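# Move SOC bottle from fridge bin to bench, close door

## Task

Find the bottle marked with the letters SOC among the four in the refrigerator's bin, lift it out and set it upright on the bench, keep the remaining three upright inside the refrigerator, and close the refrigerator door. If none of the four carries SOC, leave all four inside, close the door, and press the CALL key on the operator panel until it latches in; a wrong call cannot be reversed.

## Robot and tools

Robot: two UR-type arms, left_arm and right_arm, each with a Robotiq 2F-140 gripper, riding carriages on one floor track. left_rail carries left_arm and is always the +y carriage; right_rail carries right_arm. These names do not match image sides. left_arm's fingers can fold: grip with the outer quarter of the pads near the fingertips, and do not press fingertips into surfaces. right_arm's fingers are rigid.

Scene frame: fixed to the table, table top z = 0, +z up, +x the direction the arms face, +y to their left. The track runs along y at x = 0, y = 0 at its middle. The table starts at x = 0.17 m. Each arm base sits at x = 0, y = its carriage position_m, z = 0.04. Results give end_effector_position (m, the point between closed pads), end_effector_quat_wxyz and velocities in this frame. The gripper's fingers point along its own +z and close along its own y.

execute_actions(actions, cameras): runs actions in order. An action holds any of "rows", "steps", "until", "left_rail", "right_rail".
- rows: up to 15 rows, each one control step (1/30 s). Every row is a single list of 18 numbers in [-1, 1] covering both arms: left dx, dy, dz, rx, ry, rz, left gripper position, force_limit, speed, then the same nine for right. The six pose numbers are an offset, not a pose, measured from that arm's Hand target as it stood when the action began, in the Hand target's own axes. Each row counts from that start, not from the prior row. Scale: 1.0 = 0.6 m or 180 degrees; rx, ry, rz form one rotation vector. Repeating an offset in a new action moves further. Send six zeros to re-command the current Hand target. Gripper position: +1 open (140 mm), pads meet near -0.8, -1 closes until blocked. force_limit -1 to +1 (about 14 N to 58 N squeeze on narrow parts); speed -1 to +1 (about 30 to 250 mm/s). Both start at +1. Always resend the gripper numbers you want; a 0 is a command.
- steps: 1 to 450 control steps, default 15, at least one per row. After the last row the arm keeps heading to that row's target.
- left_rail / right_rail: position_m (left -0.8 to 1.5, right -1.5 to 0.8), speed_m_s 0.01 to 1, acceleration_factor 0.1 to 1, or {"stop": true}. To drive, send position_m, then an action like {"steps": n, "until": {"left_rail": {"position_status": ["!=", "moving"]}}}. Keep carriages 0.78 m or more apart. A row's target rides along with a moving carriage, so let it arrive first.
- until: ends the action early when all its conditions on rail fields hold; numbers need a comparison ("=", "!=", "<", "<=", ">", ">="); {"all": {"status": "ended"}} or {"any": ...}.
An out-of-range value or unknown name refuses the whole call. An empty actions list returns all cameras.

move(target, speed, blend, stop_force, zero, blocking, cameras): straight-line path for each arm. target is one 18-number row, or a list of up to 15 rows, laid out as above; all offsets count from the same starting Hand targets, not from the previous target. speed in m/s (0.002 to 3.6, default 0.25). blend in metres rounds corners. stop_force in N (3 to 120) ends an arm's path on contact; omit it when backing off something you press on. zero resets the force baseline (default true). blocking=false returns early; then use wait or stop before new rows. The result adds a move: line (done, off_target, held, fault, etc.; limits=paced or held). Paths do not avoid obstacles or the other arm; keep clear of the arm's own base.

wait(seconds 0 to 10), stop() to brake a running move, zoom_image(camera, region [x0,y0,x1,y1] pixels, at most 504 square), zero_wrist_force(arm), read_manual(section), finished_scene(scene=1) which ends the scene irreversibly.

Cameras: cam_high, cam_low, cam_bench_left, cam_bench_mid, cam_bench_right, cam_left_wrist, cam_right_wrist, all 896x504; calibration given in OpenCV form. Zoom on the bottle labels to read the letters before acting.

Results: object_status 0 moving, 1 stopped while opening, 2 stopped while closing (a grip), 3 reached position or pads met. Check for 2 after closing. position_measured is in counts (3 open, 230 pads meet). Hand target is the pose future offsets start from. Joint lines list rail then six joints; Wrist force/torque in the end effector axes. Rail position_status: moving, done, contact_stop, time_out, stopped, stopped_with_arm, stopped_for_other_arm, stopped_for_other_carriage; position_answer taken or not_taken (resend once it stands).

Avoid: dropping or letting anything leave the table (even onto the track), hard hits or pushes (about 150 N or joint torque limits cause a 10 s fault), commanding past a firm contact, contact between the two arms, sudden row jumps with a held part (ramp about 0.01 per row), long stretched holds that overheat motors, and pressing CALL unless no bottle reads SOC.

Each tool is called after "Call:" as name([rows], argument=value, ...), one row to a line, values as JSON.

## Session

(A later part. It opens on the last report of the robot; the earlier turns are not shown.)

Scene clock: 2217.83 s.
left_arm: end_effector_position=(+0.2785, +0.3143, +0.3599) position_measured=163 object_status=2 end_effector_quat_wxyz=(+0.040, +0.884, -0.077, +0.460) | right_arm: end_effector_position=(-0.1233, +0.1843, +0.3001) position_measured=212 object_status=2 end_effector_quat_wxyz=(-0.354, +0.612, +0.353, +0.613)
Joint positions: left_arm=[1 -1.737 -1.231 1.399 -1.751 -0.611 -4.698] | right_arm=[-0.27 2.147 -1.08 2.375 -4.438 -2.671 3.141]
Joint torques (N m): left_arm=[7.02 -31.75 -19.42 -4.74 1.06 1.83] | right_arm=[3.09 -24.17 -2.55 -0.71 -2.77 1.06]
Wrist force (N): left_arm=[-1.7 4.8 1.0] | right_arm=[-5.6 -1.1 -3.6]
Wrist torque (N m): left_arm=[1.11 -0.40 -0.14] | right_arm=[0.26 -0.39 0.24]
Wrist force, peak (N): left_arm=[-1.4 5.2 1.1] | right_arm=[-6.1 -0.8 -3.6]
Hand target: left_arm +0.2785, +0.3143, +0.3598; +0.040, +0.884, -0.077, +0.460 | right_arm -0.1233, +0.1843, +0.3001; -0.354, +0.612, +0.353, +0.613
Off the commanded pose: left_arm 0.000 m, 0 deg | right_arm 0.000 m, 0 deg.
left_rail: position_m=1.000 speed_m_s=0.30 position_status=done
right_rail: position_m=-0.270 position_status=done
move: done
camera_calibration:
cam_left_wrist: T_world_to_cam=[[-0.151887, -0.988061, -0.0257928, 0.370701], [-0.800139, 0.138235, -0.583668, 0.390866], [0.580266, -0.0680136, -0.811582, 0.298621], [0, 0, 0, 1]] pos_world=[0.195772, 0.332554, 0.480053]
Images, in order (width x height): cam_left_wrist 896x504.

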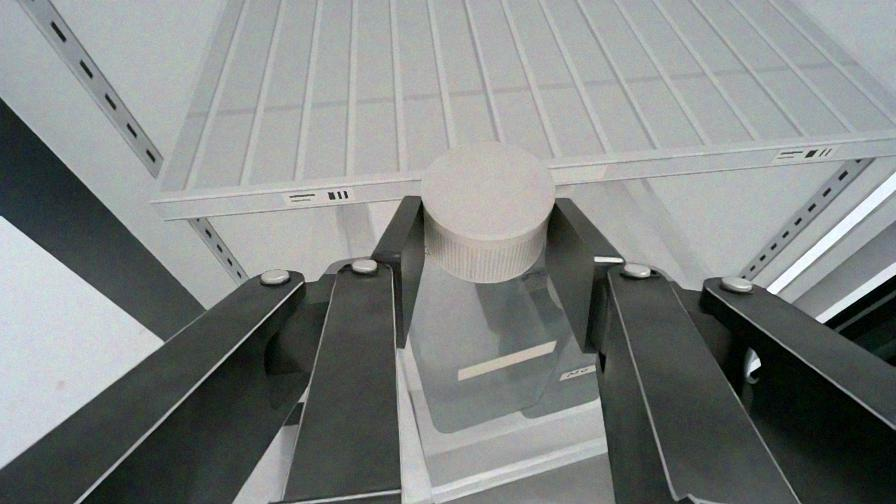

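Call:
move(target=[-0.1502,0,0.1052,0,0,0,-0.98,1,-1,0,0,0,0,0,0,-1,1,-0.5], speed=0.015, stop_force=4, cameras=["cam_left_wrist"])

Call:
zoom_image(camera="cam_left_wrist", region=[330, 150, 680, 500])

Scene clock: 2233.00 s.
left_arm: end_effector_position=(+0.2784, +0.3143, +0.2635) position_measured=163 object_status=2 end_effector_quat_wxyz=(+0.040, +0.884, -0.077, +0.460) | right_arm: end_effector_position=(-0.1233, +0.1843, +0.3001) position_measured=212 object_status=2 end_effector_quat_wxyz=(-0.354, +0.612, +0.353, +0.613)
Joint positions: left_arm=[1 -1.737 -1.167 1.566 -1.981 -0.611 -4.698] | right_arm=[-0.27 2.147 -1.08 2.375 -4.438 -2.671 3.141]
Joint torques (N m): left_arm=[-5.11 -58.8 -41.04 -2.15 2.04 -1.85] | right_arm=[4.54 -24.39 -1.66 -0.61 -2.84 1.02]
Wrist force (N): left_arm=[-0.5 3.4 1.3] | right_arm=[-5.4 -0.6 -3.7]
Wrist torque (N m): left_arm=[1.15 -0.36 0.01] | right_arm=[0.33 -0.37 0.23]
Wrist force, peak (N): left_arm=[-1.6 5.1 1.1] | right_arm=[-6.1 -0.9 -3.5]
Hand target: left_arm +0.2784, +0.3143, +0.2635; +0.040, +0.884, -0.077, +0.460 (not the last commanded pose) | right_arm -0.1233, +0.1843, +0.3001; -0.354, +0.612, +0.353, +0.613
Off the commanded pose: left_arm 0.014 m, 0 deg | right_arm 0.000 m, 0 deg.
left_rail: position_m=1.000 speed_m_s=0.30 position_status=done
right_rail: position_m=-0.270 position_status=done
move: contact (left_arm)
camera_calibration:
cam_left_wrist: T_world_to_cam=[[-0.15183, -0.988068, -0.0258736, 0.36832], [-0.800147, 0.138237, -0.583657, 0.334503], [0.58027, -0.067914, -0.811588, 0.220417], [0, 0, 0, 1]] pos_world=[0.195672, 0.332654, 0.383653]
Images, in order (width x height): cam_left_wrist 896x504.

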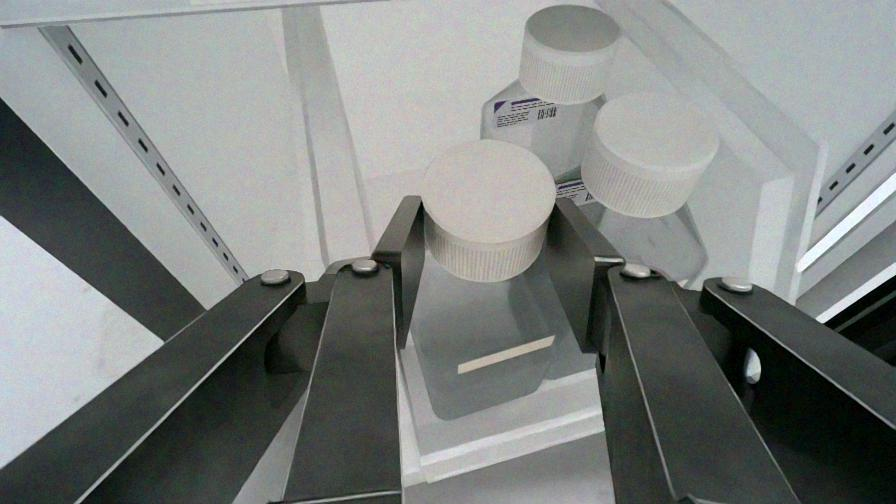

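Scaled by 1.440 from the camera's 896x504 image, which has a finer 1280x720 frame.

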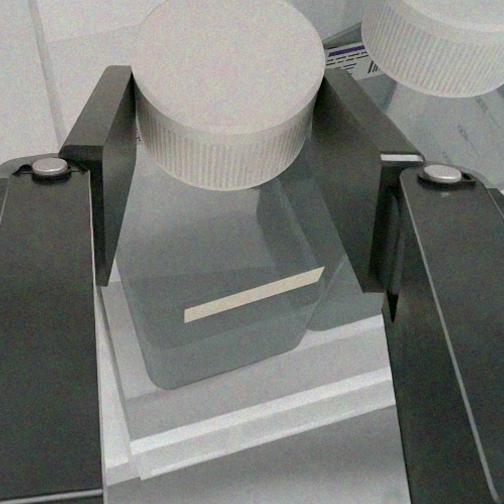

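Call:
move([
  [0,0,0,0,0,0,-0.14,1,-1,0,0,0,0,0,0,-1,1,-0.5],
  [0,0,-0.25,0,0,0,-0.14,1,-1,0,0,0,0,0,0,-1,1,-0.5],
], speed=0.07, cameras=["cam_left_wrist"])

Scene clock: 2242.30 s.
left_arm: end_effector_position=(+0.1575, +0.3356, +0.3497) position_measured=146 object_status=3 end_effector_quat_wxyz=(+0.040, +0.884, -0.077, +0.460) | right_arm: end_effector_position=(-0.1233, +0.1843, +0.3001) position_measured=212 object_status=2 end_effector_quat_wxyz=(-0.354, +0.612, +0.353, +0.613)
Joint positions: left_arm=[1 -1.934 -1.265 1.402 -1.445 -0.636 -5.034] | right_arm=[-0.27 2.147 -1.08 2.375 -4.438 -2.671 3.141]
Joint torques (N m): left_arm=[-7.14 -34.11 -39.89 -1.24 -0.2 -1.89] | right_arm=[3.69 -24.13 -1.34 -0.53 -2.82 0.99]
Wrist force (N): left_arm=[1.4 4.3 -1.2] | right_arm=[-6.0 -0.8 -3.4]
Wrist torque (N m): left_arm=[0.98 -0.30 0.01] | right_arm=[0.26 -0.35 0.23]
Wrist force, peak (N): left_arm=[1.6 4.8 -2.2] | right_arm=[-6.5 -1.2 -3.5]
Hand target: left_arm +0.1575, +0.3356, +0.3496; +0.040, +0.884, -0.077, +0.460 | right_arm -0.1233, +0.1843, +0.3001; -0.354, +0.612, +0.353, +0.613
Off the commanded pose: left_arm 0.000 m, 0 deg | right_arm 0.000 m, 0 deg.
left_rail: position_m=1.000 speed_m_s=0.30 position_status=done
right_rail: position_m=-0.270 position_status=done
move: done
camera_calibration:
cam_left_wrist: T_world_to_cam=[[-0.151873, -0.988067, -0.0256438, 0.373136], [-0.800192, 0.138142, -0.583617, 0.285151], [0.580195, -0.0681158, -0.811624, 0.362072], [0, 0, 0, 1]] pos_world=[0.0747723, 0.353954, 0.469854]
Images, in order (width x height): cam_left_wrist 896x504.

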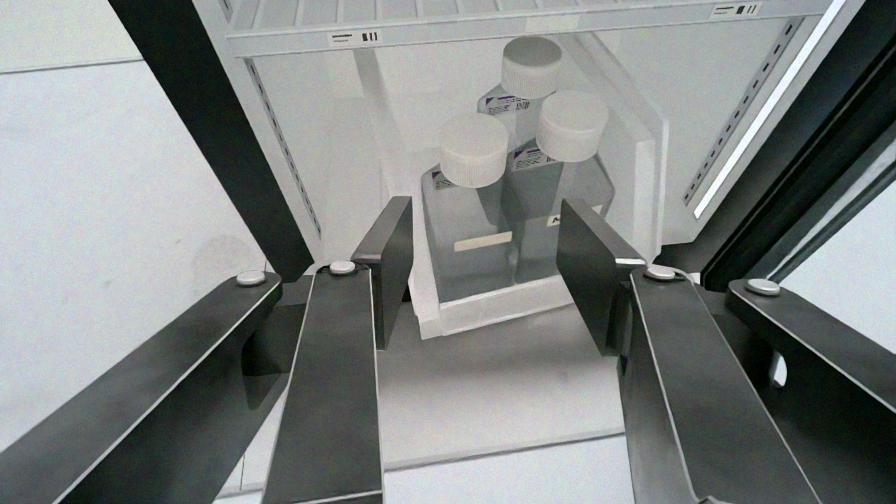

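Call:
move(target=[-0.297,0.0607,0.2057,0,0,0,-1,1,-1,0,0,0,0,0,0,-1,1,-0.5], speed=0.12, cameras=["cam_left_wrist"])

Scene clock: 2267.60 s.
left_arm: end_effector_position=(+0.1500, +0.3000, +0.1329) position_measured=233 object_status=0 end_effector_quat_wxyz=(+0.040, +0.884, -0.077, +0.460) | right_arm: end_effector_position=(-0.1233, +0.1843, +0.3001) position_measured=212 object_status=2 end_effector_quat_wxyz=(-0.354, +0.612, +0.353, +0.613)
Joint positions: left_arm=[1 -1.926 -0.996 1.602 -1.925 -0.634 -5.02] | right_arm=[-0.27 2.147 -1.08 2.375 -4.438 -2.671 3.141]
Joint torques (N m): left_arm=[6.51 -34.68 -11.71 -3.88 3.4 1.91] | right_arm=[4.79 -24.16 -1.11 -0.73 -3.01 1.09]
Wrist force (N): left_arm=[1.4 4.5 -1.4] | right_arm=[-5.3 -0.6 -3.2]
Wrist torque (N m): left_arm=[1.03 -0.31 -0.16] | right_arm=[0.30 -0.38 0.23]
Wrist force, peak (N): left_arm=[2.7 4.7 -1.7] | right_arm=[-6.4 -0.7 -3.8]
Hand target: left_arm +0.1500, +0.3000, +0.1328; +0.040, +0.884, -0.077, +0.460 | right_arm -0.1233, +0.1843, +0.3001; -0.354, +0.612, +0.353, +0.613
Off the commanded pose: left_arm 0.000 m, 0 deg | right_arm 0.000 m, 0 deg.
left_rail: position_m=1.000 speed_m_s=0.30 position_status=done
right_rail: position_m=-0.270 position_status=done
move: done
camera_calibration:
cam_left_wrist: T_world_to_cam=[[-0.15183, -0.988068, -0.0258736, 0.331317], [-0.800147, 0.138237, -0.583657, 0.157515], [0.58027, -0.067914, -0.811588, 0.187959], [0, 0, 0, 1]] pos_world=[0.0672723, 0.318354, 0.253053]
Images, in order (width x height): cam_left_wrist 896x504.

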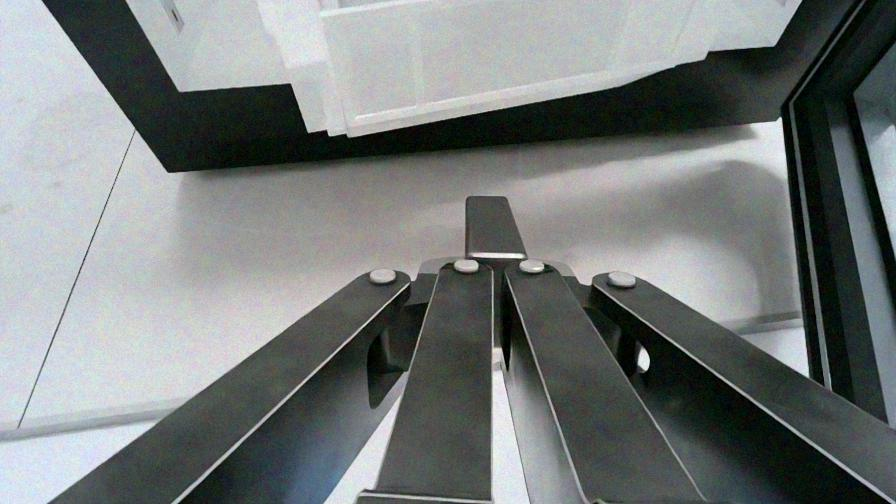

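Call:
move(target=[0.113,-0.0347,0.1613,0,0,0,-1,1,-1,0,0,0,0,0,0,-1,1,-0.5], speed=0.025, stop_force=18, cameras=["cam_left_wrist"])

Scene clock: 2284.00 s.
left_arm: end_effector_position=(+0.2700, +0.3000, +0.1328) position_measured=233 object_status=3 end_effector_quat_wxyz=(+0.040, +0.884, -0.077, +0.460) | right_arm: end_effector_position=(-0.1233, +0.1843, +0.3001) position_measured=212 object_status=2 end_effector_quat_wxyz=(-0.354, +0.612, +0.353, +0.613)
Joint positions: left_arm=[1 -1.746 -0.982 1.655 -2.241 -0.611 -4.714] | right_arm=[-0.27 2.147 -1.08 2.375 -4.438 -2.671 3.141]
Joint torques (N m): left_arm=[11.1 -31.77 -8.86 -3.94 2.07 1.85] | right_arm=[5.61 -23.95 -2.17 -0.73 -2.02 0.96]
Wrist force (N): left_arm=[-0.2 5.2 -8.9] | right_arm=[-6.2 0.2 -3.2]
Wrist torque (N m): left_arm=[1.14 -0.31 -0.15] | right_arm=[0.28 -0.38 0.24]
Wrist force, peak (N): left_arm=[-1.4 5.3 -9.7] | right_arm=[-6.9 0.4 -3.3]
Hand target: left_arm +0.2700, +0.3000, +0.1328; +0.040, +0.884, -0.077, +0.460 | right_arm -0.1233, +0.1843, +0.3001; -0.354, +0.612, +0.353, +0.613
Off the commanded pose: left_arm 0.000 m, 0 deg | right_arm 0.000 m, 0 deg.
left_rail: position_m=1.000 speed_m_s=0.30 position_status=done
right_rail: position_m=-0.270 position_status=done
move: done
camera_calibration:
cam_left_wrist: T_world_to_cam=[[-0.15183, -0.988068, -0.0258736, 0.349518], [-0.800147, 0.138237, -0.583657, 0.253395], [0.58027, -0.067914, -0.811588, 0.118304], [0, 0, 0, 1]] pos_world=[0.187172, 0.318354, 0.252953]
Images, in order (width x height): cam_left_wrist 896x504.

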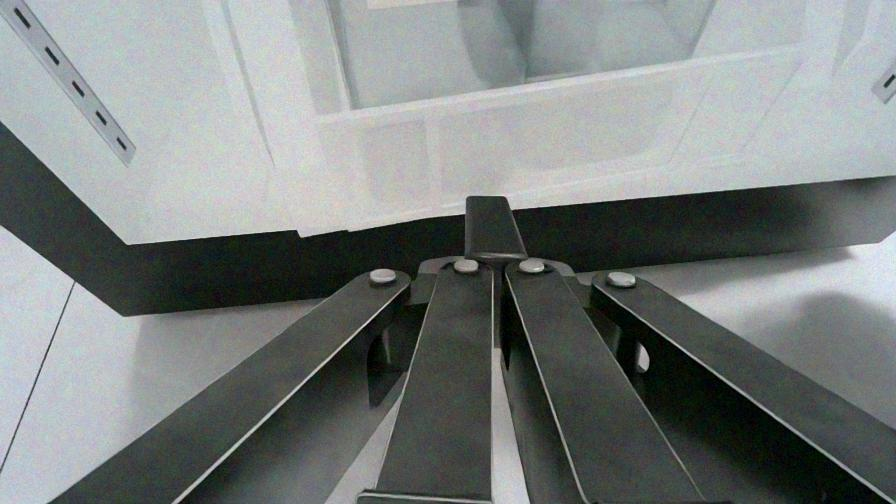

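Call:
move(target=[0.0443,-0.0136,0.0632,0,0,0,-1,1,-1,0,0,0,0,0,0,-1,1,-0.5], speed=0.025, stop_force=22, cameras=["cam_left_wrist"])

Scene clock: 2297.43 s.
left_arm: end_effector_position=(+0.3153, +0.3001, +0.1328) position_measured=233 object_status=3 end_effector_quat_wxyz=(+0.040, +0.884, -0.077, +0.460) | right_arm: end_effector_position=(-0.1233, +0.1843, +0.3001) position_measured=212 object_status=2 end_effector_quat_wxyz=(-0.354, +0.612, +0.353, +0.613)
Joint positions: left_arm=[1 -1.677 -0.961 1.65 -2.356 -0.615 -4.594] | right_arm=[-0.27 2.147 -1.08 2.375 -4.438 -2.671 3.141]
Joint torques (N m): left_arm=[9.25 -58.54 -10.97 -2.7 6.17 -1.69] | right_arm=[6.21 -23.07 -1.66 -0.79 1.39 1.13]
Wrist force (N): left_arm=[-10.7 0.6 -28.5] | right_arm=[-3.2 0.4 -3.3]
Wrist torque (N m): left_arm=[1.41 -0.38 -0.10] | right_arm=[0.28 -0.46 0.23]
Wrist force, peak (N): left_arm=[-16.8 -5.4 -48.6] | right_arm=[-7.5 1.7 -3.0]
Hand target: left_arm +0.3153, +0.3001, +0.1328; +0.040, +0.884, -0.077, +0.460 (not the last commanded pose) | right_arm -0.1233, +0.1843, +0.3001; -0.354, +0.612, +0.353, +0.613
Off the commanded pose: left_arm 0.002 m, 0 deg | right_arm 0.000 m, 0 deg.
left_rail: position_m=1.000 speed_m_s=0.30 position_status=done
right_rail: position_m=-0.270 position_status=done
move: contact (left_arm)
camera_calibration:
cam_left_wrist: T_world_to_cam=[[-0.151695, -0.988088, -0.0258987, 0.356392], [-0.800169, 0.138143, -0.583649, 0.289755], [0.580274, -0.0678135, -0.811593, 0.0919273], [0, 0, 0, 1]] pos_world=[0.232573, 0.318353, 0.252953]
Images, in order (width x height): cam_left_wrist 896x504.

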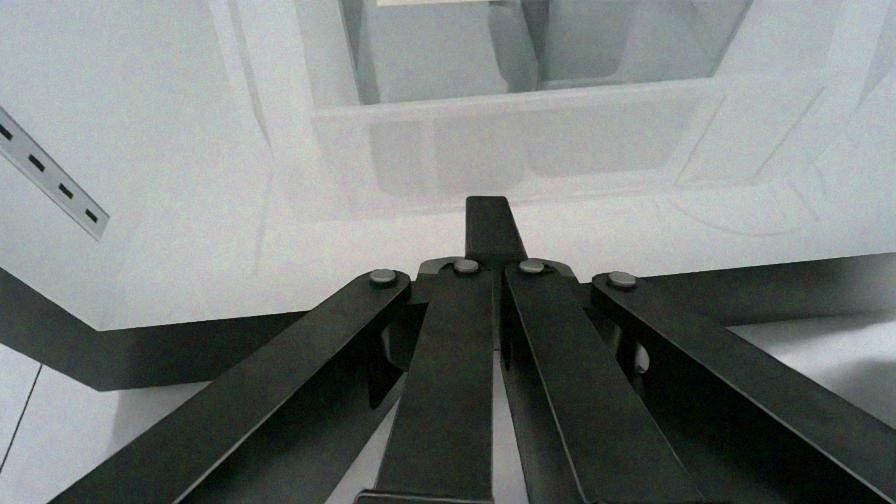

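Call:
move([
  [-0.113,0.0347,-0.1613,0,0,0,-1,1,-1,0,0,0,0,0,0,-1,1,-0.5],
  [0.0979,0.0347,-0.5033,0,0,0,-1,1,-1,0,0,0,0,0,0,-1,1,-0.5],
], speed=0.12, cameras=["cam_left_wrist"])

Scene clock: 2308.97 s.
left_arm: end_effector_position=(+0.1014, +0.3165, +0.3543) position_measured=233 object_status=3 end_effector_quat_wxyz=(+0.040, +0.884, -0.077, +0.460) | right_arm: end_effector_position=(-0.1233, +0.1843, +0.3001) position_measured=212 object_status=2 end_effector_quat_wxyz=(-0.354, +0.612, +0.353, +0.613)
Joint positions: left_arm=[1 -2.005 -1.189 1.265 -1.295 -0.658 -5.146] | right_arm=[-0.27 2.147 -1.08 2.375 -4.438 -2.671 3.141]
Joint torques (N m): left_arm=[-5.5 -29.51 -39.26 -0.78 -0.3 -1.88] | right_arm=[6.5 -22.97 -1.63 -0.89 0.74 1.14]
Wrist force (N): left_arm=[3.5 4.7 -1.1] | right_arm=[-2.7 -0.2 -3.7]
Wrist torque (N m): left_arm=[1.09 -0.75 0.00] | right_arm=[0.30 -0.51 0.24]
Wrist force, peak (N): left_arm=[-10.5 0.4 -29.2] | right_arm=[-3.6 -0.2 -3.6]
Hand target: left_arm +0.1014, +0.3165, +0.3542; +0.040, +0.884, -0.077, +0.460 | right_arm -0.1233, +0.1843, +0.3001; -0.354, +0.612, +0.353, +0.613
Off the commanded pose: left_arm 0.000 m, 0 deg | right_arm 0.000 m, 0 deg.
left_rail: position_m=1.000 speed_m_s=0.30 position_status=done
right_rail: position_m=-0.270 position_status=done
move: done
camera_calibration:
cam_left_wrist: T_world_to_cam=[[-0.151695, -0.988088, -0.0258987, 0.345886], [-0.800169, 0.138143, -0.583649, 0.245611], [0.580274, -0.0678135, -0.811593, 0.396928], [0, 0, 0, 1]] pos_world=[0.0186727, 0.334753, 0.474453]
Images, in order (width x height): cam_left_wrist 896x504.

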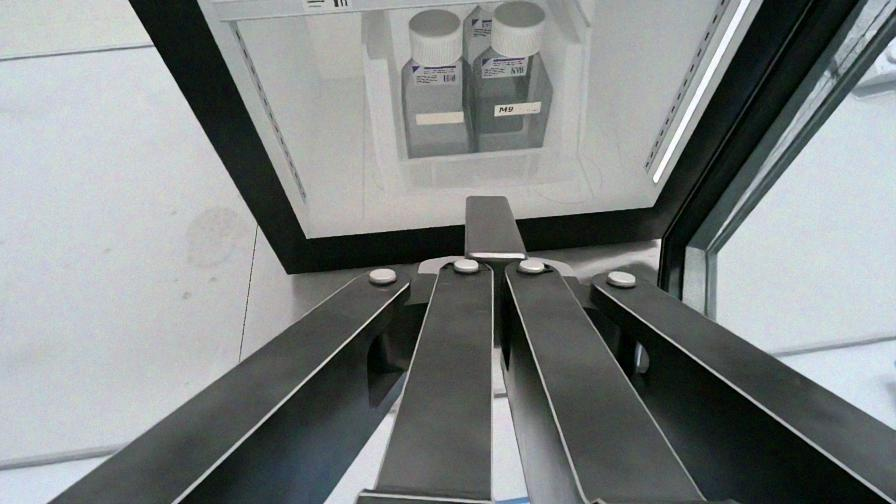

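Call:
execute_actions([
  {"left_rail":{"position_m":1.5,"speed_m_s":0.4},"steps":200,"until":{"left_rail":{"position_status":["!=","moving"]}}},
])

Call:
move([
  [0,0,0,0,0,0,-1,1,-1,0,-0.0175,0.1462,-0.07,0,0,-1,1,-0.5],
  [0,0,0,0,0,0,-1,1,-1,0,-0.0063,0.2728,-0.13,0,0,-1,1,-0.5],
  [0,0,0,0,0,0,-1,1,-1,0,0.0265,0.3953,-0.19,0,0,-1,1,-0.5],
  [0,0,0,0,0,0,-1,1,-1,0,0.0802,0.5105,-0.25,0,0,-1,1,-0.5],
], speed=0.07, blend=[0.015,0.015,0.015,0], cameras=["cam_right_wrist","cam_bench_mid"])

Scene clock: 2342.83 s.
left_arm: end_effector_position=(+0.1014, +0.8165, +0.3543) position_measured=233 object_status=3 end_effector_quat_wxyz=(+0.040, +0.884, -0.077, +0.460) | right_arm: end_effector_position=(-0.1233, +0.1843, +0.3001) position_measured=212 object_status=2 end_effector_quat_wxyz=(-0.354, +0.612, +0.353, +0.613)
Joint positions: left_arm=[1.5 -2.005 -1.189 1.265 -1.295 -0.658 -5.146] | right_arm=[-0.27 2.147 -1.08 2.375 -4.438 -2.671 3.141]
Joint torques (N m): left_arm=[-3.77 -54.66 -28.93 -1.62 0.08 -1.69] | right_arm=[8.06 -22.39 -1.23 -0.67 -1.29 1.05]
Wrist force (N): left_arm=[3.6 4.7 -1.2] | right_arm=[-2.4 -0.3 -3.6]
Wrist torque (N m): left_arm=[1.09 -0.78 0.00] | right_arm=[0.27 -0.54 0.23]
Wrist force, peak (N): left_arm=[3.6 6.5 -0.8] | right_arm=[-3.3 -0.3 -3.9]
Hand target: left_arm +0.1014, +0.8165, +0.3542; +0.040, +0.884, -0.077, +0.460 | right_arm -0.1233, +0.1843, +0.3001; -0.354, +0.612, +0.353, +0.613
Tool commands: left_gripper/position=-1.0 left_gripper/force_limit=+1.0 left_gripper/speed=-1.0 right_gripper/position=-1.0 right_gripper/force_limit=+1.0 right_gripper/speed=-0.5
Off the commanded pose: left_arm 0.000 m, 0 deg | right_arm 0.000 m, 0 deg.
left_rail: position_m=1.500 speed_m_s=0.40 position_status=done
right_rail: position_m=-0.270 position_status=done

Scene clock: 2348.93 s.
left_arm: end_effector_position=(+0.1014, +0.8165, +0.3542) position_measured=233 object_status=3 end_effector_quat_wxyz=(+0.040, +0.884, -0.077, +0.460) | right_arm: end_effector_position=(+0.0726, +0.4213, +0.3003) position_measured=212 object_status=2 end_effector_quat_wxyz=(-0.088, +0.702, +0.087, +0.702)
Joint positions: left_arm=[1.5 -2.005 -1.189 1.265 -1.295 -0.658 -5.146] | right_arm=[-0.27 1.723 -0.633 1.334 -3.842 -3.045 3.145]
Joint torques (N m): left_arm=[3.75 -55 -15.54 -3.34 0.91 -1.55] | right_arm=[6.93 -36.6 -29.68 6.04 10.47 -1.34]
Wrist force (N): left_arm=[3.5 5.0 -1.3] | right_arm=[9.7 43.7 11.2]
Wrist torque (N m): left_arm=[1.16 -0.76 0.00] | right_arm=[1.17 -1.07 0.13]
Wrist force, peak (N): left_arm=[4.0 5.0 -1.1] | right_arm=[9.7 43.7 11.2]
Hand target: left_arm +0.1014, +0.8165, +0.3542; +0.040, +0.884, -0.077, +0.460 | right_arm +0.0716, +0.4254, +0.3003; -0.093, +0.701, +0.092, +0.701
Off the commanded pose: left_arm 0.000 m, 0 deg | right_arm 0.004 m, 1 deg.
left_rail: position_m=1.500 speed_m_s=0.40 position_status=done
right_rail: position_m=-0.270 position_status=done
move: off_target (right_arm)
camera_calibration:
cam_right_wrist: T_world_to_cam=[[0.243974, -0.969573, -0.0201132, 0.403512], [-0.341198, -0.0664049, -0.937643, 0.335455], [0.907778, 0.235623, -0.347018, 0.0853502], [0, 0, 0, 1]] pos_world=[-0.0614688, 0.3934, 0.352271]
Images, in order (width x height): cam_bench_mid 896x504, cam_right_wrist 896x504.

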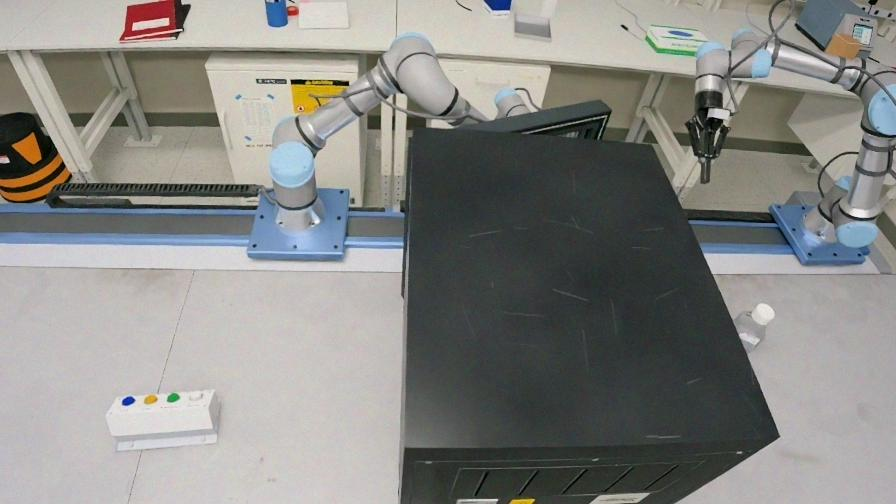

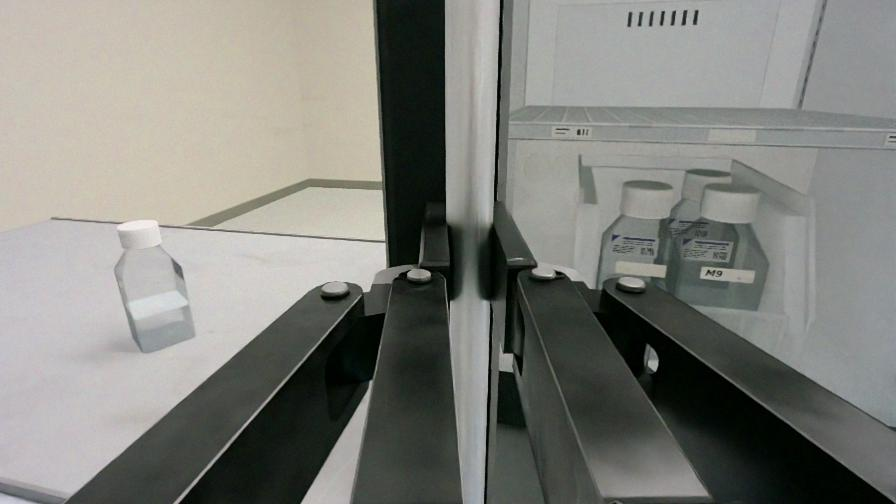

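Call:
move([
  [0,0,0,0,0,0,-1,1,-1,0,0.008,0.002,0,0,0,-1,1,-0.5],
  [0,0,0,0,0,0,-1,1,-1,0,-0.014,0.1255,-0.0556,0,0,-1,1,-0.5],
  [0,0,0,0,0,0,-1,1,-1,0,-0.0157,0.2261,-0.1056,0,0,-1,1,-0.5],
], speed=0.06, blend=[0.0,0.01,0], cameras=["cam_right_wrist"])

Scene clock: 2368.27 s.
left_arm: end_effector_position=(+0.1014, +0.8165, +0.3542) position_measured=233 object_status=3 end_effector_quat_wxyz=(+0.040, +0.884, -0.077, +0.460) | right_arm: end_effector_position=(+0.2003, +0.4695, +0.3003) position_measured=212 object_status=2 end_effector_quat_wxyz=(+0.024, +0.706, -0.025, +0.707)
Joint positions: left_arm=[1.5 -2.005 -1.189 1.265 -1.295 -0.658 -5.146] | right_arm=[-0.27 1.54 -0.374 0.786 -3.527 -3.181 3.17]
Joint torques (N m): left_arm=[7.15 -55.75 -15.86 -3.49 2.37 -0.87] | right_arm=[-7.06 -37.82 -20.51 -0.89 -0.16 -1.32]
Wrist force (N): left_arm=[3.4 4.7 -1.3] | right_arm=[27.1 12.5 3.2]
Wrist torque (N m): left_arm=[1.07 -0.74 0.00] | right_arm=[1.37 -1.80 0.29]
Wrist force, peak (N): left_arm=[4.1 5.1 -1.1] | right_arm=[9.4 44.2 11.6]
Hand target: left_arm +0.1014, +0.8165, +0.3542; +0.040, +0.884, -0.077, +0.460 | right_arm +0.2003, +0.4695, +0.3003; +0.024, +0.707, -0.025, +0.706
Off the commanded pose: left_arm 0.000 m, 0 deg | right_arm 0.000 m, 0 deg.
left_rail: position_m=1.500 speed_m_s=0.40 position_status=done
right_rail: position_m=-0.270 position_status=done
move: done
camera_calibration:
cam_right_wrist: T_world_to_cam=[[-0.0719552, -0.997207, -0.0200081, 0.49528], [-0.343656, 0.0436189, -0.938082, 0.331141], [0.936335, -0.0606239, -0.345835, 0.0911468], [0, 0, 0, 1]] pos_world=[0.0640927, 0.484978, 0.352069]
Images, in order (width x height): cam_right_wrist 896x504.

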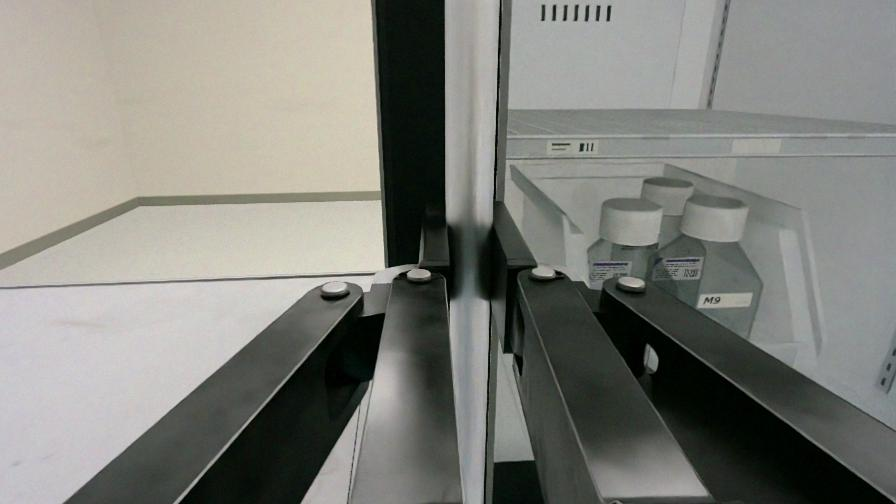

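Call:
move(target=[0,0,0,0,0,0,-1,1,-1,0,-0.012,0.08,0,0,0,-1,1,-0.5], speed=0.03, stop_force=25, cameras=["cam_right_wrist","cam_bench_left"])

Scene clock: 2375.20 s.
left_arm: end_effector_position=(+0.1014, +0.8165, +0.3542) position_measured=233 object_status=3 end_effector_quat_wxyz=(+0.040, +0.884, -0.077, +0.460) | right_arm: end_effector_position=(+0.2487, +0.4754, +0.3003) position_measured=212 object_status=2 end_effector_quat_wxyz=(+0.022, +0.707, -0.023, +0.706)
Joint positions: left_arm=[1.5 -2.005 -1.189 1.265 -1.295 -0.658 -5.146] | right_arm=[-0.27 1.477 -0.379 0.795 -3.533 -3.111 3.168]
Joint torques (N m): left_arm=[7.01 -55.74 -14.66 -3.61 3.46 -0.39] | right_arm=[11.8 -62.82 -0.58 -1.22 -11.03 -0.06]
Wrist force (N): left_arm=[3.6 4.9 -1.1] | right_arm=[35.1 -29.9 5.4]
Wrist torque (N m): left_arm=[1.12 -0.77 -0.01] | right_arm=[-0.38 -1.83 0.50]
Wrist force, peak (N): left_arm=[4.0 5.0 -1.3] | right_arm=[35.3 -37.4 3.6]
Hand target: left_arm +0.1014, +0.8165, +0.3542; +0.040, +0.884, -0.077, +0.460 | right_arm +0.2485, +0.4752, +0.3003; +0.022, +0.707, -0.023, +0.706 (not the last commanded pose)
Off the commanded pose: left_arm 0.000 m, 0 deg | right_arm 0.002 m, 0 deg.
left_rail: position_m=1.500 speed_m_s=0.40 position_status=done
right_rail: position_m=-0.270 position_status=done
move: contact (right_arm)
camera_calibration:
cam_right_wrist: T_world_to_cam=[[-0.0652524, -0.997667, -0.0200885, 0.503239], [-0.345733, 0.041488, -0.937415, 0.348797], [0.936061, -0.0542234, -0.347633, 0.0437086], [0, 0, 0, 1]] pos_world=[0.112514, 0.489964, 0.352272]
Images, in order (width x height): cam_bench_left 896x504, cam_right_wrist 896x504.

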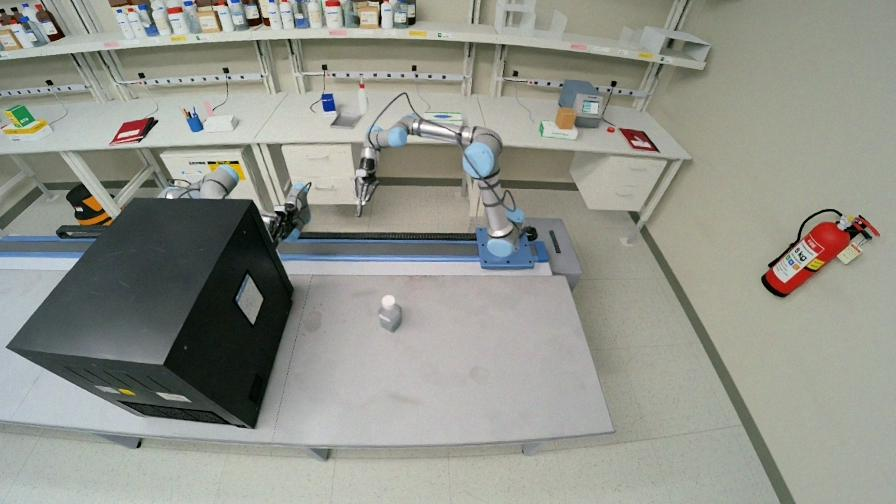

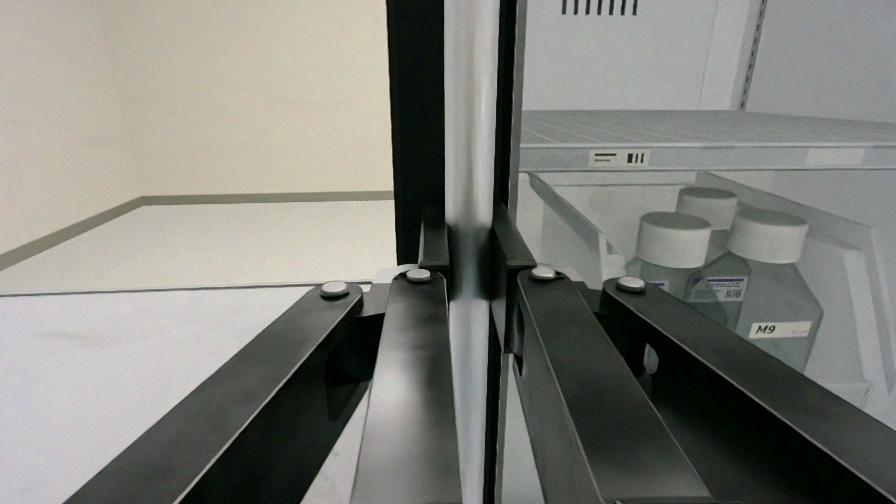

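Call:
move([
  [0,0,0,0,0,0,-1,1,-1,0,0,0,0,0,0,-0.079,1,-1],
  [0,0,0,0,0,0,-1,1,-1,0,0,-0.25,0,0,0,-0.079,1,-1],
], speed=0.08, cameras=["cam_right_wrist","cam_bench_mid"])

Scene clock: 2385.77 s.
left_arm: end_effector_position=(+0.1014, +0.8165, +0.3542) position_measured=233 object_status=3 end_effector_quat_wxyz=(+0.040, +0.884, -0.077, +0.460) | right_arm: end_effector_position=(+0.0989, +0.4848, +0.3004) position_measured=139 object_status=3 end_effector_quat_wxyz=(+0.022, +0.707, -0.023, +0.707)
Joint positions: left_arm=[1.5 -2.005 -1.189 1.265 -1.295 -0.658 -5.146] | right_arm=[-0.27 1.671 -0.235 0.494 -3.405 -3.306 3.139]
Joint torques (N m): left_arm=[6.58 -55.58 -16.04 -3.53 3.39 -0.36] | right_arm=[14.37 -56.11 -28.15 2.11 -2.71 -1.56]
Wrist force (N): left_arm=[3.5 5.0 -1.1] | right_arm=[4.6 1.4 -4.1]
Wrist torque (N m): left_arm=[1.14 -0.76 -0.01] | right_arm=[0.15 -1.01 0.33]
Wrist force, peak (N): left_arm=[3.8 5.2 -1.6] | right_arm=[35.0 -29.9 5.2]
Hand target: left_arm +0.1014, +0.8165, +0.3542; +0.040, +0.884, -0.077, +0.460 | right_arm +0.0989, +0.4848, +0.3004; +0.022, +0.707, -0.023, +0.706
Off the commanded pose: left_arm 0.000 m, 0 deg | right_arm 0.000 m, 0 deg.
left_rail: position_m=1.500 speed_m_s=0.40 position_status=done
right_rail: position_m=-0.270 position_status=done
move: done
camera_calibration:
cam_right_wrist: T_world_to_cam=[[-0.0659748, -0.99762, -0.0200424, 0.502879], [-0.345599, 0.041689, -0.937456, 0.296624], [0.93606, -0.0549218, -0.347527, 0.184794], [0, 0, 0, 1]] pos_world=[-0.0372882, 0.499466, 0.352372]
Images, in order (width x height): cam_bench_mid 896x504, cam_right_wrist 896x504.

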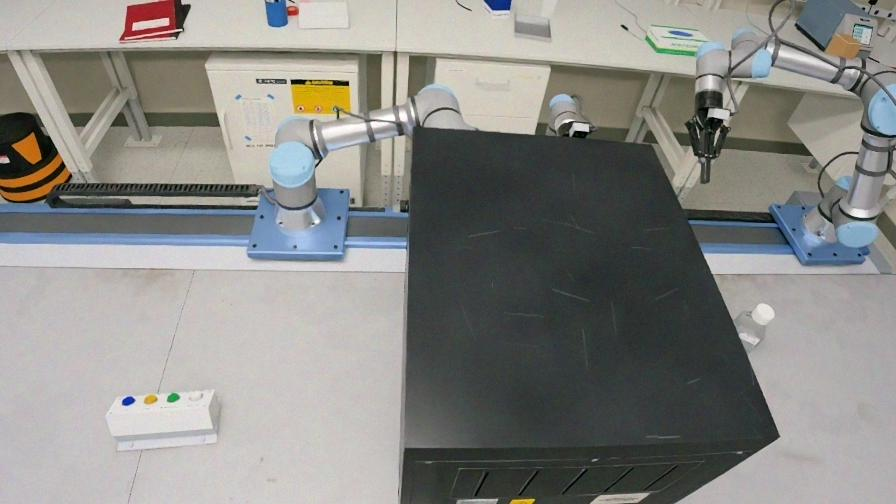

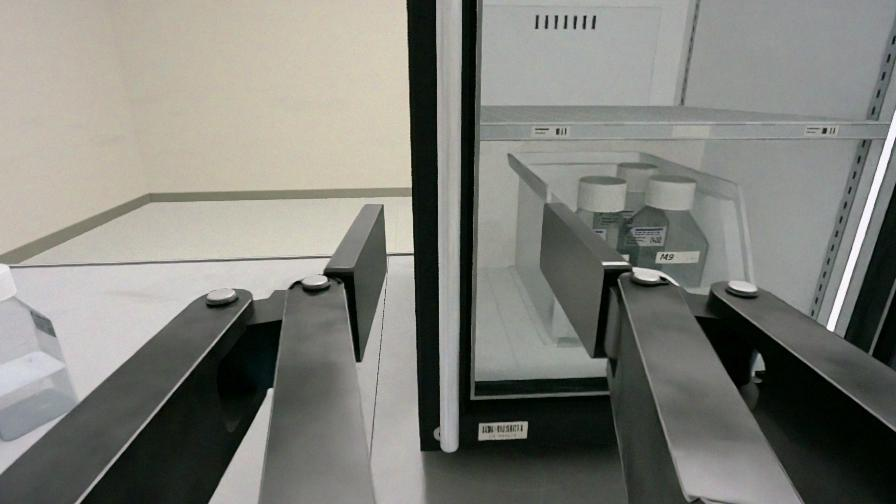

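Call:
move([
  [0,0,0,0,0,0,-1,1,-1,0,0.007,0,0,0,0,-1,1,-1],
], speed=0.08)

Call:
move(target=[0,0,0,0,0,0,-1,1,-1,0,0,0.3,0,0,0,-1,1,-1], speed=0.025, stop_force=15, cameras=["cam_right_wrist"])

Scene clock: 2399.97 s.
left_arm: end_effector_position=(+0.1014, +0.8165, +0.3542) position_measured=233 object_status=3 end_effector_quat_wxyz=(+0.040, +0.884, -0.077, +0.460) | right_arm: end_effector_position=(+0.0986, +0.4806, +0.3004) position_measured=233 object_status=0 end_effector_quat_wxyz=(+0.022, +0.707, -0.023, +0.706)
Joint positions: left_arm=[1.5 -2.005 -1.189 1.265 -1.295 -0.658 -5.146] | right_arm=[-0.27 1.672 -0.253 0.532 -3.425 -3.307 3.139]
Joint torques (N m): left_arm=[6.27 -56.04 -15.93 -3.45 3.19 0.26] | right_arm=[13.51 -83.39 -12.97 1.37 2.07 1.47]
Wrist force (N): left_arm=[3.8 4.8 -1.3] | right_arm=[4.8 1.2 -4.1]
Wrist torque (N m): left_arm=[1.10 -0.82 0.00] | right_arm=[0.09 -1.05 0.23]
Wrist force, peak (N): left_arm=[3.9 5.2 -1.1] | right_arm=[4.6 1.1 -4.5]
Hand target: left_arm +0.1014, +0.8165, +0.3542; +0.040, +0.884, -0.077, +0.460 | right_arm +0.0986, +0.4806, +0.3004; +0.022, +0.707, -0.023, +0.706
Off the commanded pose: left_arm 0.000 m, 0 deg | right_arm 0.000 m, 0 deg.
left_rail: position_m=1.500 speed_m_s=0.40 position_status=done
right_rail: position_m=-0.270 position_status=done
move: done

Scene clock: 2406.03 s.
left_arm: end_effector_position=(+0.1014, +0.8165, +0.3542) position_measured=233 object_status=3 end_effector_quat_wxyz=(+0.040, +0.884, -0.077, +0.460) | right_arm: end_effector_position=(+0.2182, +0.4729, +0.3003) position_measured=233 object_status=3 end_effector_quat_wxyz=(+0.022, +0.707, -0.023, +0.707)
Joint positions: left_arm=[1.5 -2.005 -1.189 1.265 -1.295 -0.658 -5.146] | right_arm=[-0.27 1.517 -0.359 0.754 -3.567 -3.152 3.113]
Joint torques (N m): left_arm=[5.87 -55.54 -14.73 -3.36 3.31 0.52] | right_arm=[9.81 -54.58 -19.15 2.19 -2.71 1.32]
Wrist force (N): left_arm=[3.5 4.9 -1.1] | right_arm=[3.6 1.7 -9.2]
Wrist torque (N m): left_arm=[1.12 -0.77 0.00] | right_arm=[0.18 -0.99 0.31]
Wrist force, peak (N): left_arm=[3.8 5.3 -0.9] | right_arm=[5.0 4.1 -37.7]
Hand target: left_arm +0.1014, +0.8165, +0.3542; +0.040, +0.884, -0.077, +0.460 | right_arm +0.2182, +0.4729, +0.3003; +0.022, +0.707, -0.023, +0.707 (not the last commanded pose)
Off the commanded pose: left_arm 0.000 m, 0 deg | right_arm 0.060 m, 0 deg.
left_rail: position_m=1.500 speed_m_s=0.40 position_status=done
right_rail: position_m=-0.270 position_status=done
move: contact (right_arm)
camera_calibration:
cam_right_wrist: T_world_to_cam=[[-0.0659692, -0.99762, -0.0200633, 0.498883], [-0.345302, 0.0416892, -0.937565, 0.33827], [0.93617, -0.0549226, -0.34723, 0.0723201], [0, 0, 0, 1]] pos_world=[0.0820123, 0.487566, 0.352271]
Images, in order (width x height): cam_right_wrist 896x504.

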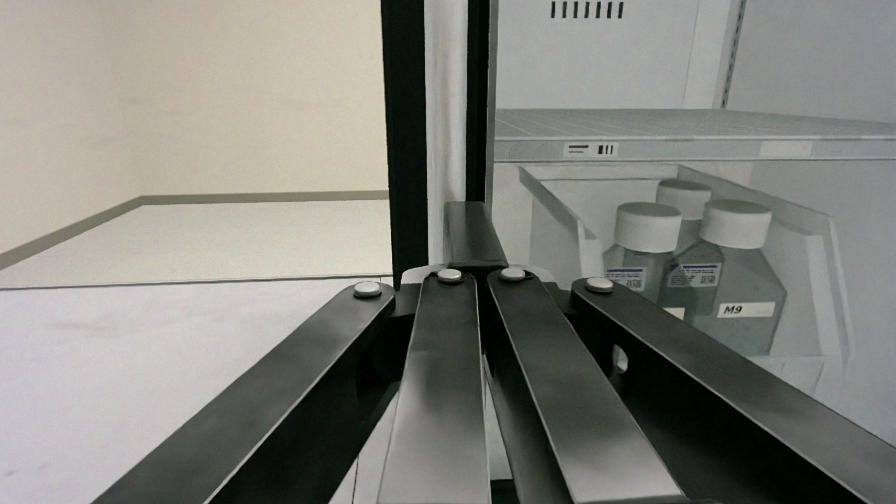

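Call:
move(target=[0,0,0,0,0,0,-1,1,-1,0,0,-0.3,0,0,0,-1,1,-1], speed=0.1, cameras=["cam_right_wrist","cam_bench_left"])

Call:
zoom_image(camera="cam_bench_left", region=[200, 180, 440, 350])

Scene clock: 2414.60 s.
left_arm: end_effector_position=(+0.1014, +0.8165, +0.3542) position_measured=233 object_status=3 end_effector_quat_wxyz=(+0.040, +0.884, -0.077, +0.460) | right_arm: end_effector_position=(+0.0386, +0.4844, +0.3003) position_measured=233 object_status=3 end_effector_quat_wxyz=(+0.022, +0.707, -0.023, +0.707)
Joint positions: left_arm=[1.5 -2.005 -1.189 1.265 -1.295 -0.658 -5.146] | right_arm=[-0.27 1.745 -0.127 0.269 -3.284 -3.38 3.143]
Joint torques (N m): left_arm=[5.89 -55.38 -15.63 -3.51 3.3 0.95] | right_arm=[14.34 -56.9 -27.21 2.66 -3 -1.53]
Wrist force (N): left_arm=[3.5 4.9 -1.3] | right_arm=[4.4 1.1 -4.4]
Wrist torque (N m): left_arm=[1.13 -0.76 -0.01] | right_arm=[0.12 -1.00 0.34]
Wrist force, peak (N): left_arm=[3.7 5.1 -1.6] | right_arm=[4.4 2.1 -9.4]
Hand target: left_arm +0.1014, +0.8165, +0.3542; +0.040, +0.884, -0.077, +0.460 | right_arm +0.0385, +0.4845, +0.3003; +0.022, +0.707, -0.023, +0.707
Off the commanded pose: left_arm 0.000 m, 0 deg | right_arm 0.000 m, 0 deg.
left_rail: position_m=1.500 speed_m_s=0.40 position_status=done
right_rail: position_m=-0.270 position_status=done
move: done
camera_calibration:
cam_right_wrist: T_world_to_cam=[[-0.0657353, -0.997635, -0.0200673, 0.498539], [-0.344901, 0.041588, -0.937717, 0.275917], [0.936335, -0.0547199, -0.346819, 0.240856], [0, 0, 0, 1]] pos_world=[-0.0975862, 0.499065, 0.35227]
Images, in order (width x height): cam_bench_left 896x504, cam_right_wrist 896x504.

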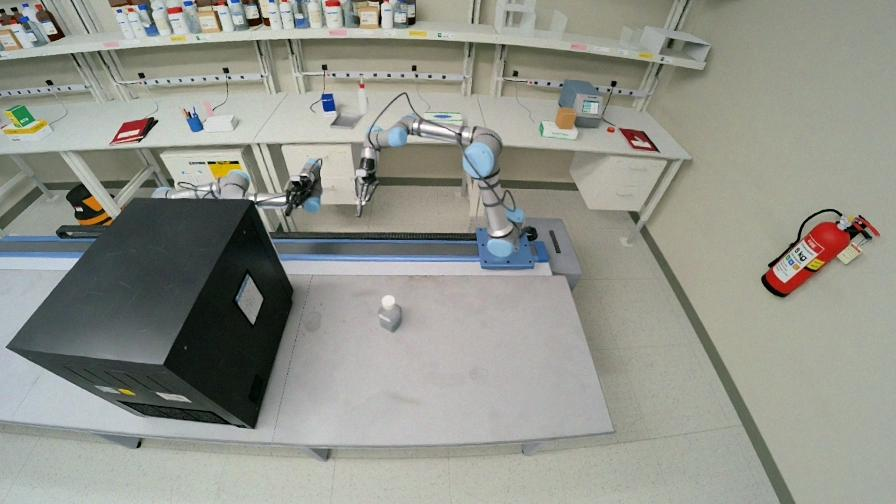

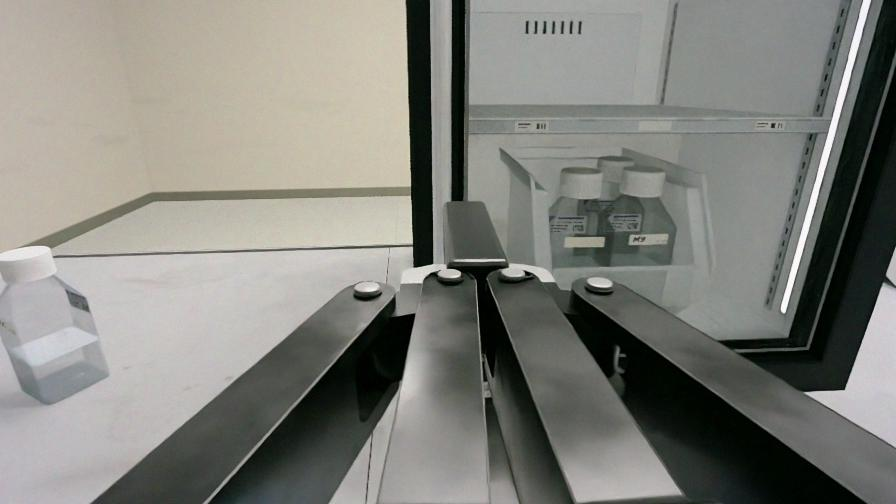

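Scaled by 2.100 from the camera's 896x504 image, which has a finer 1280x720 frame.

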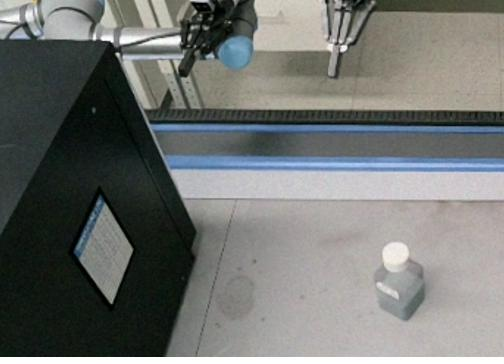

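Call:
finished_scene()

The scene is finished: the task was done.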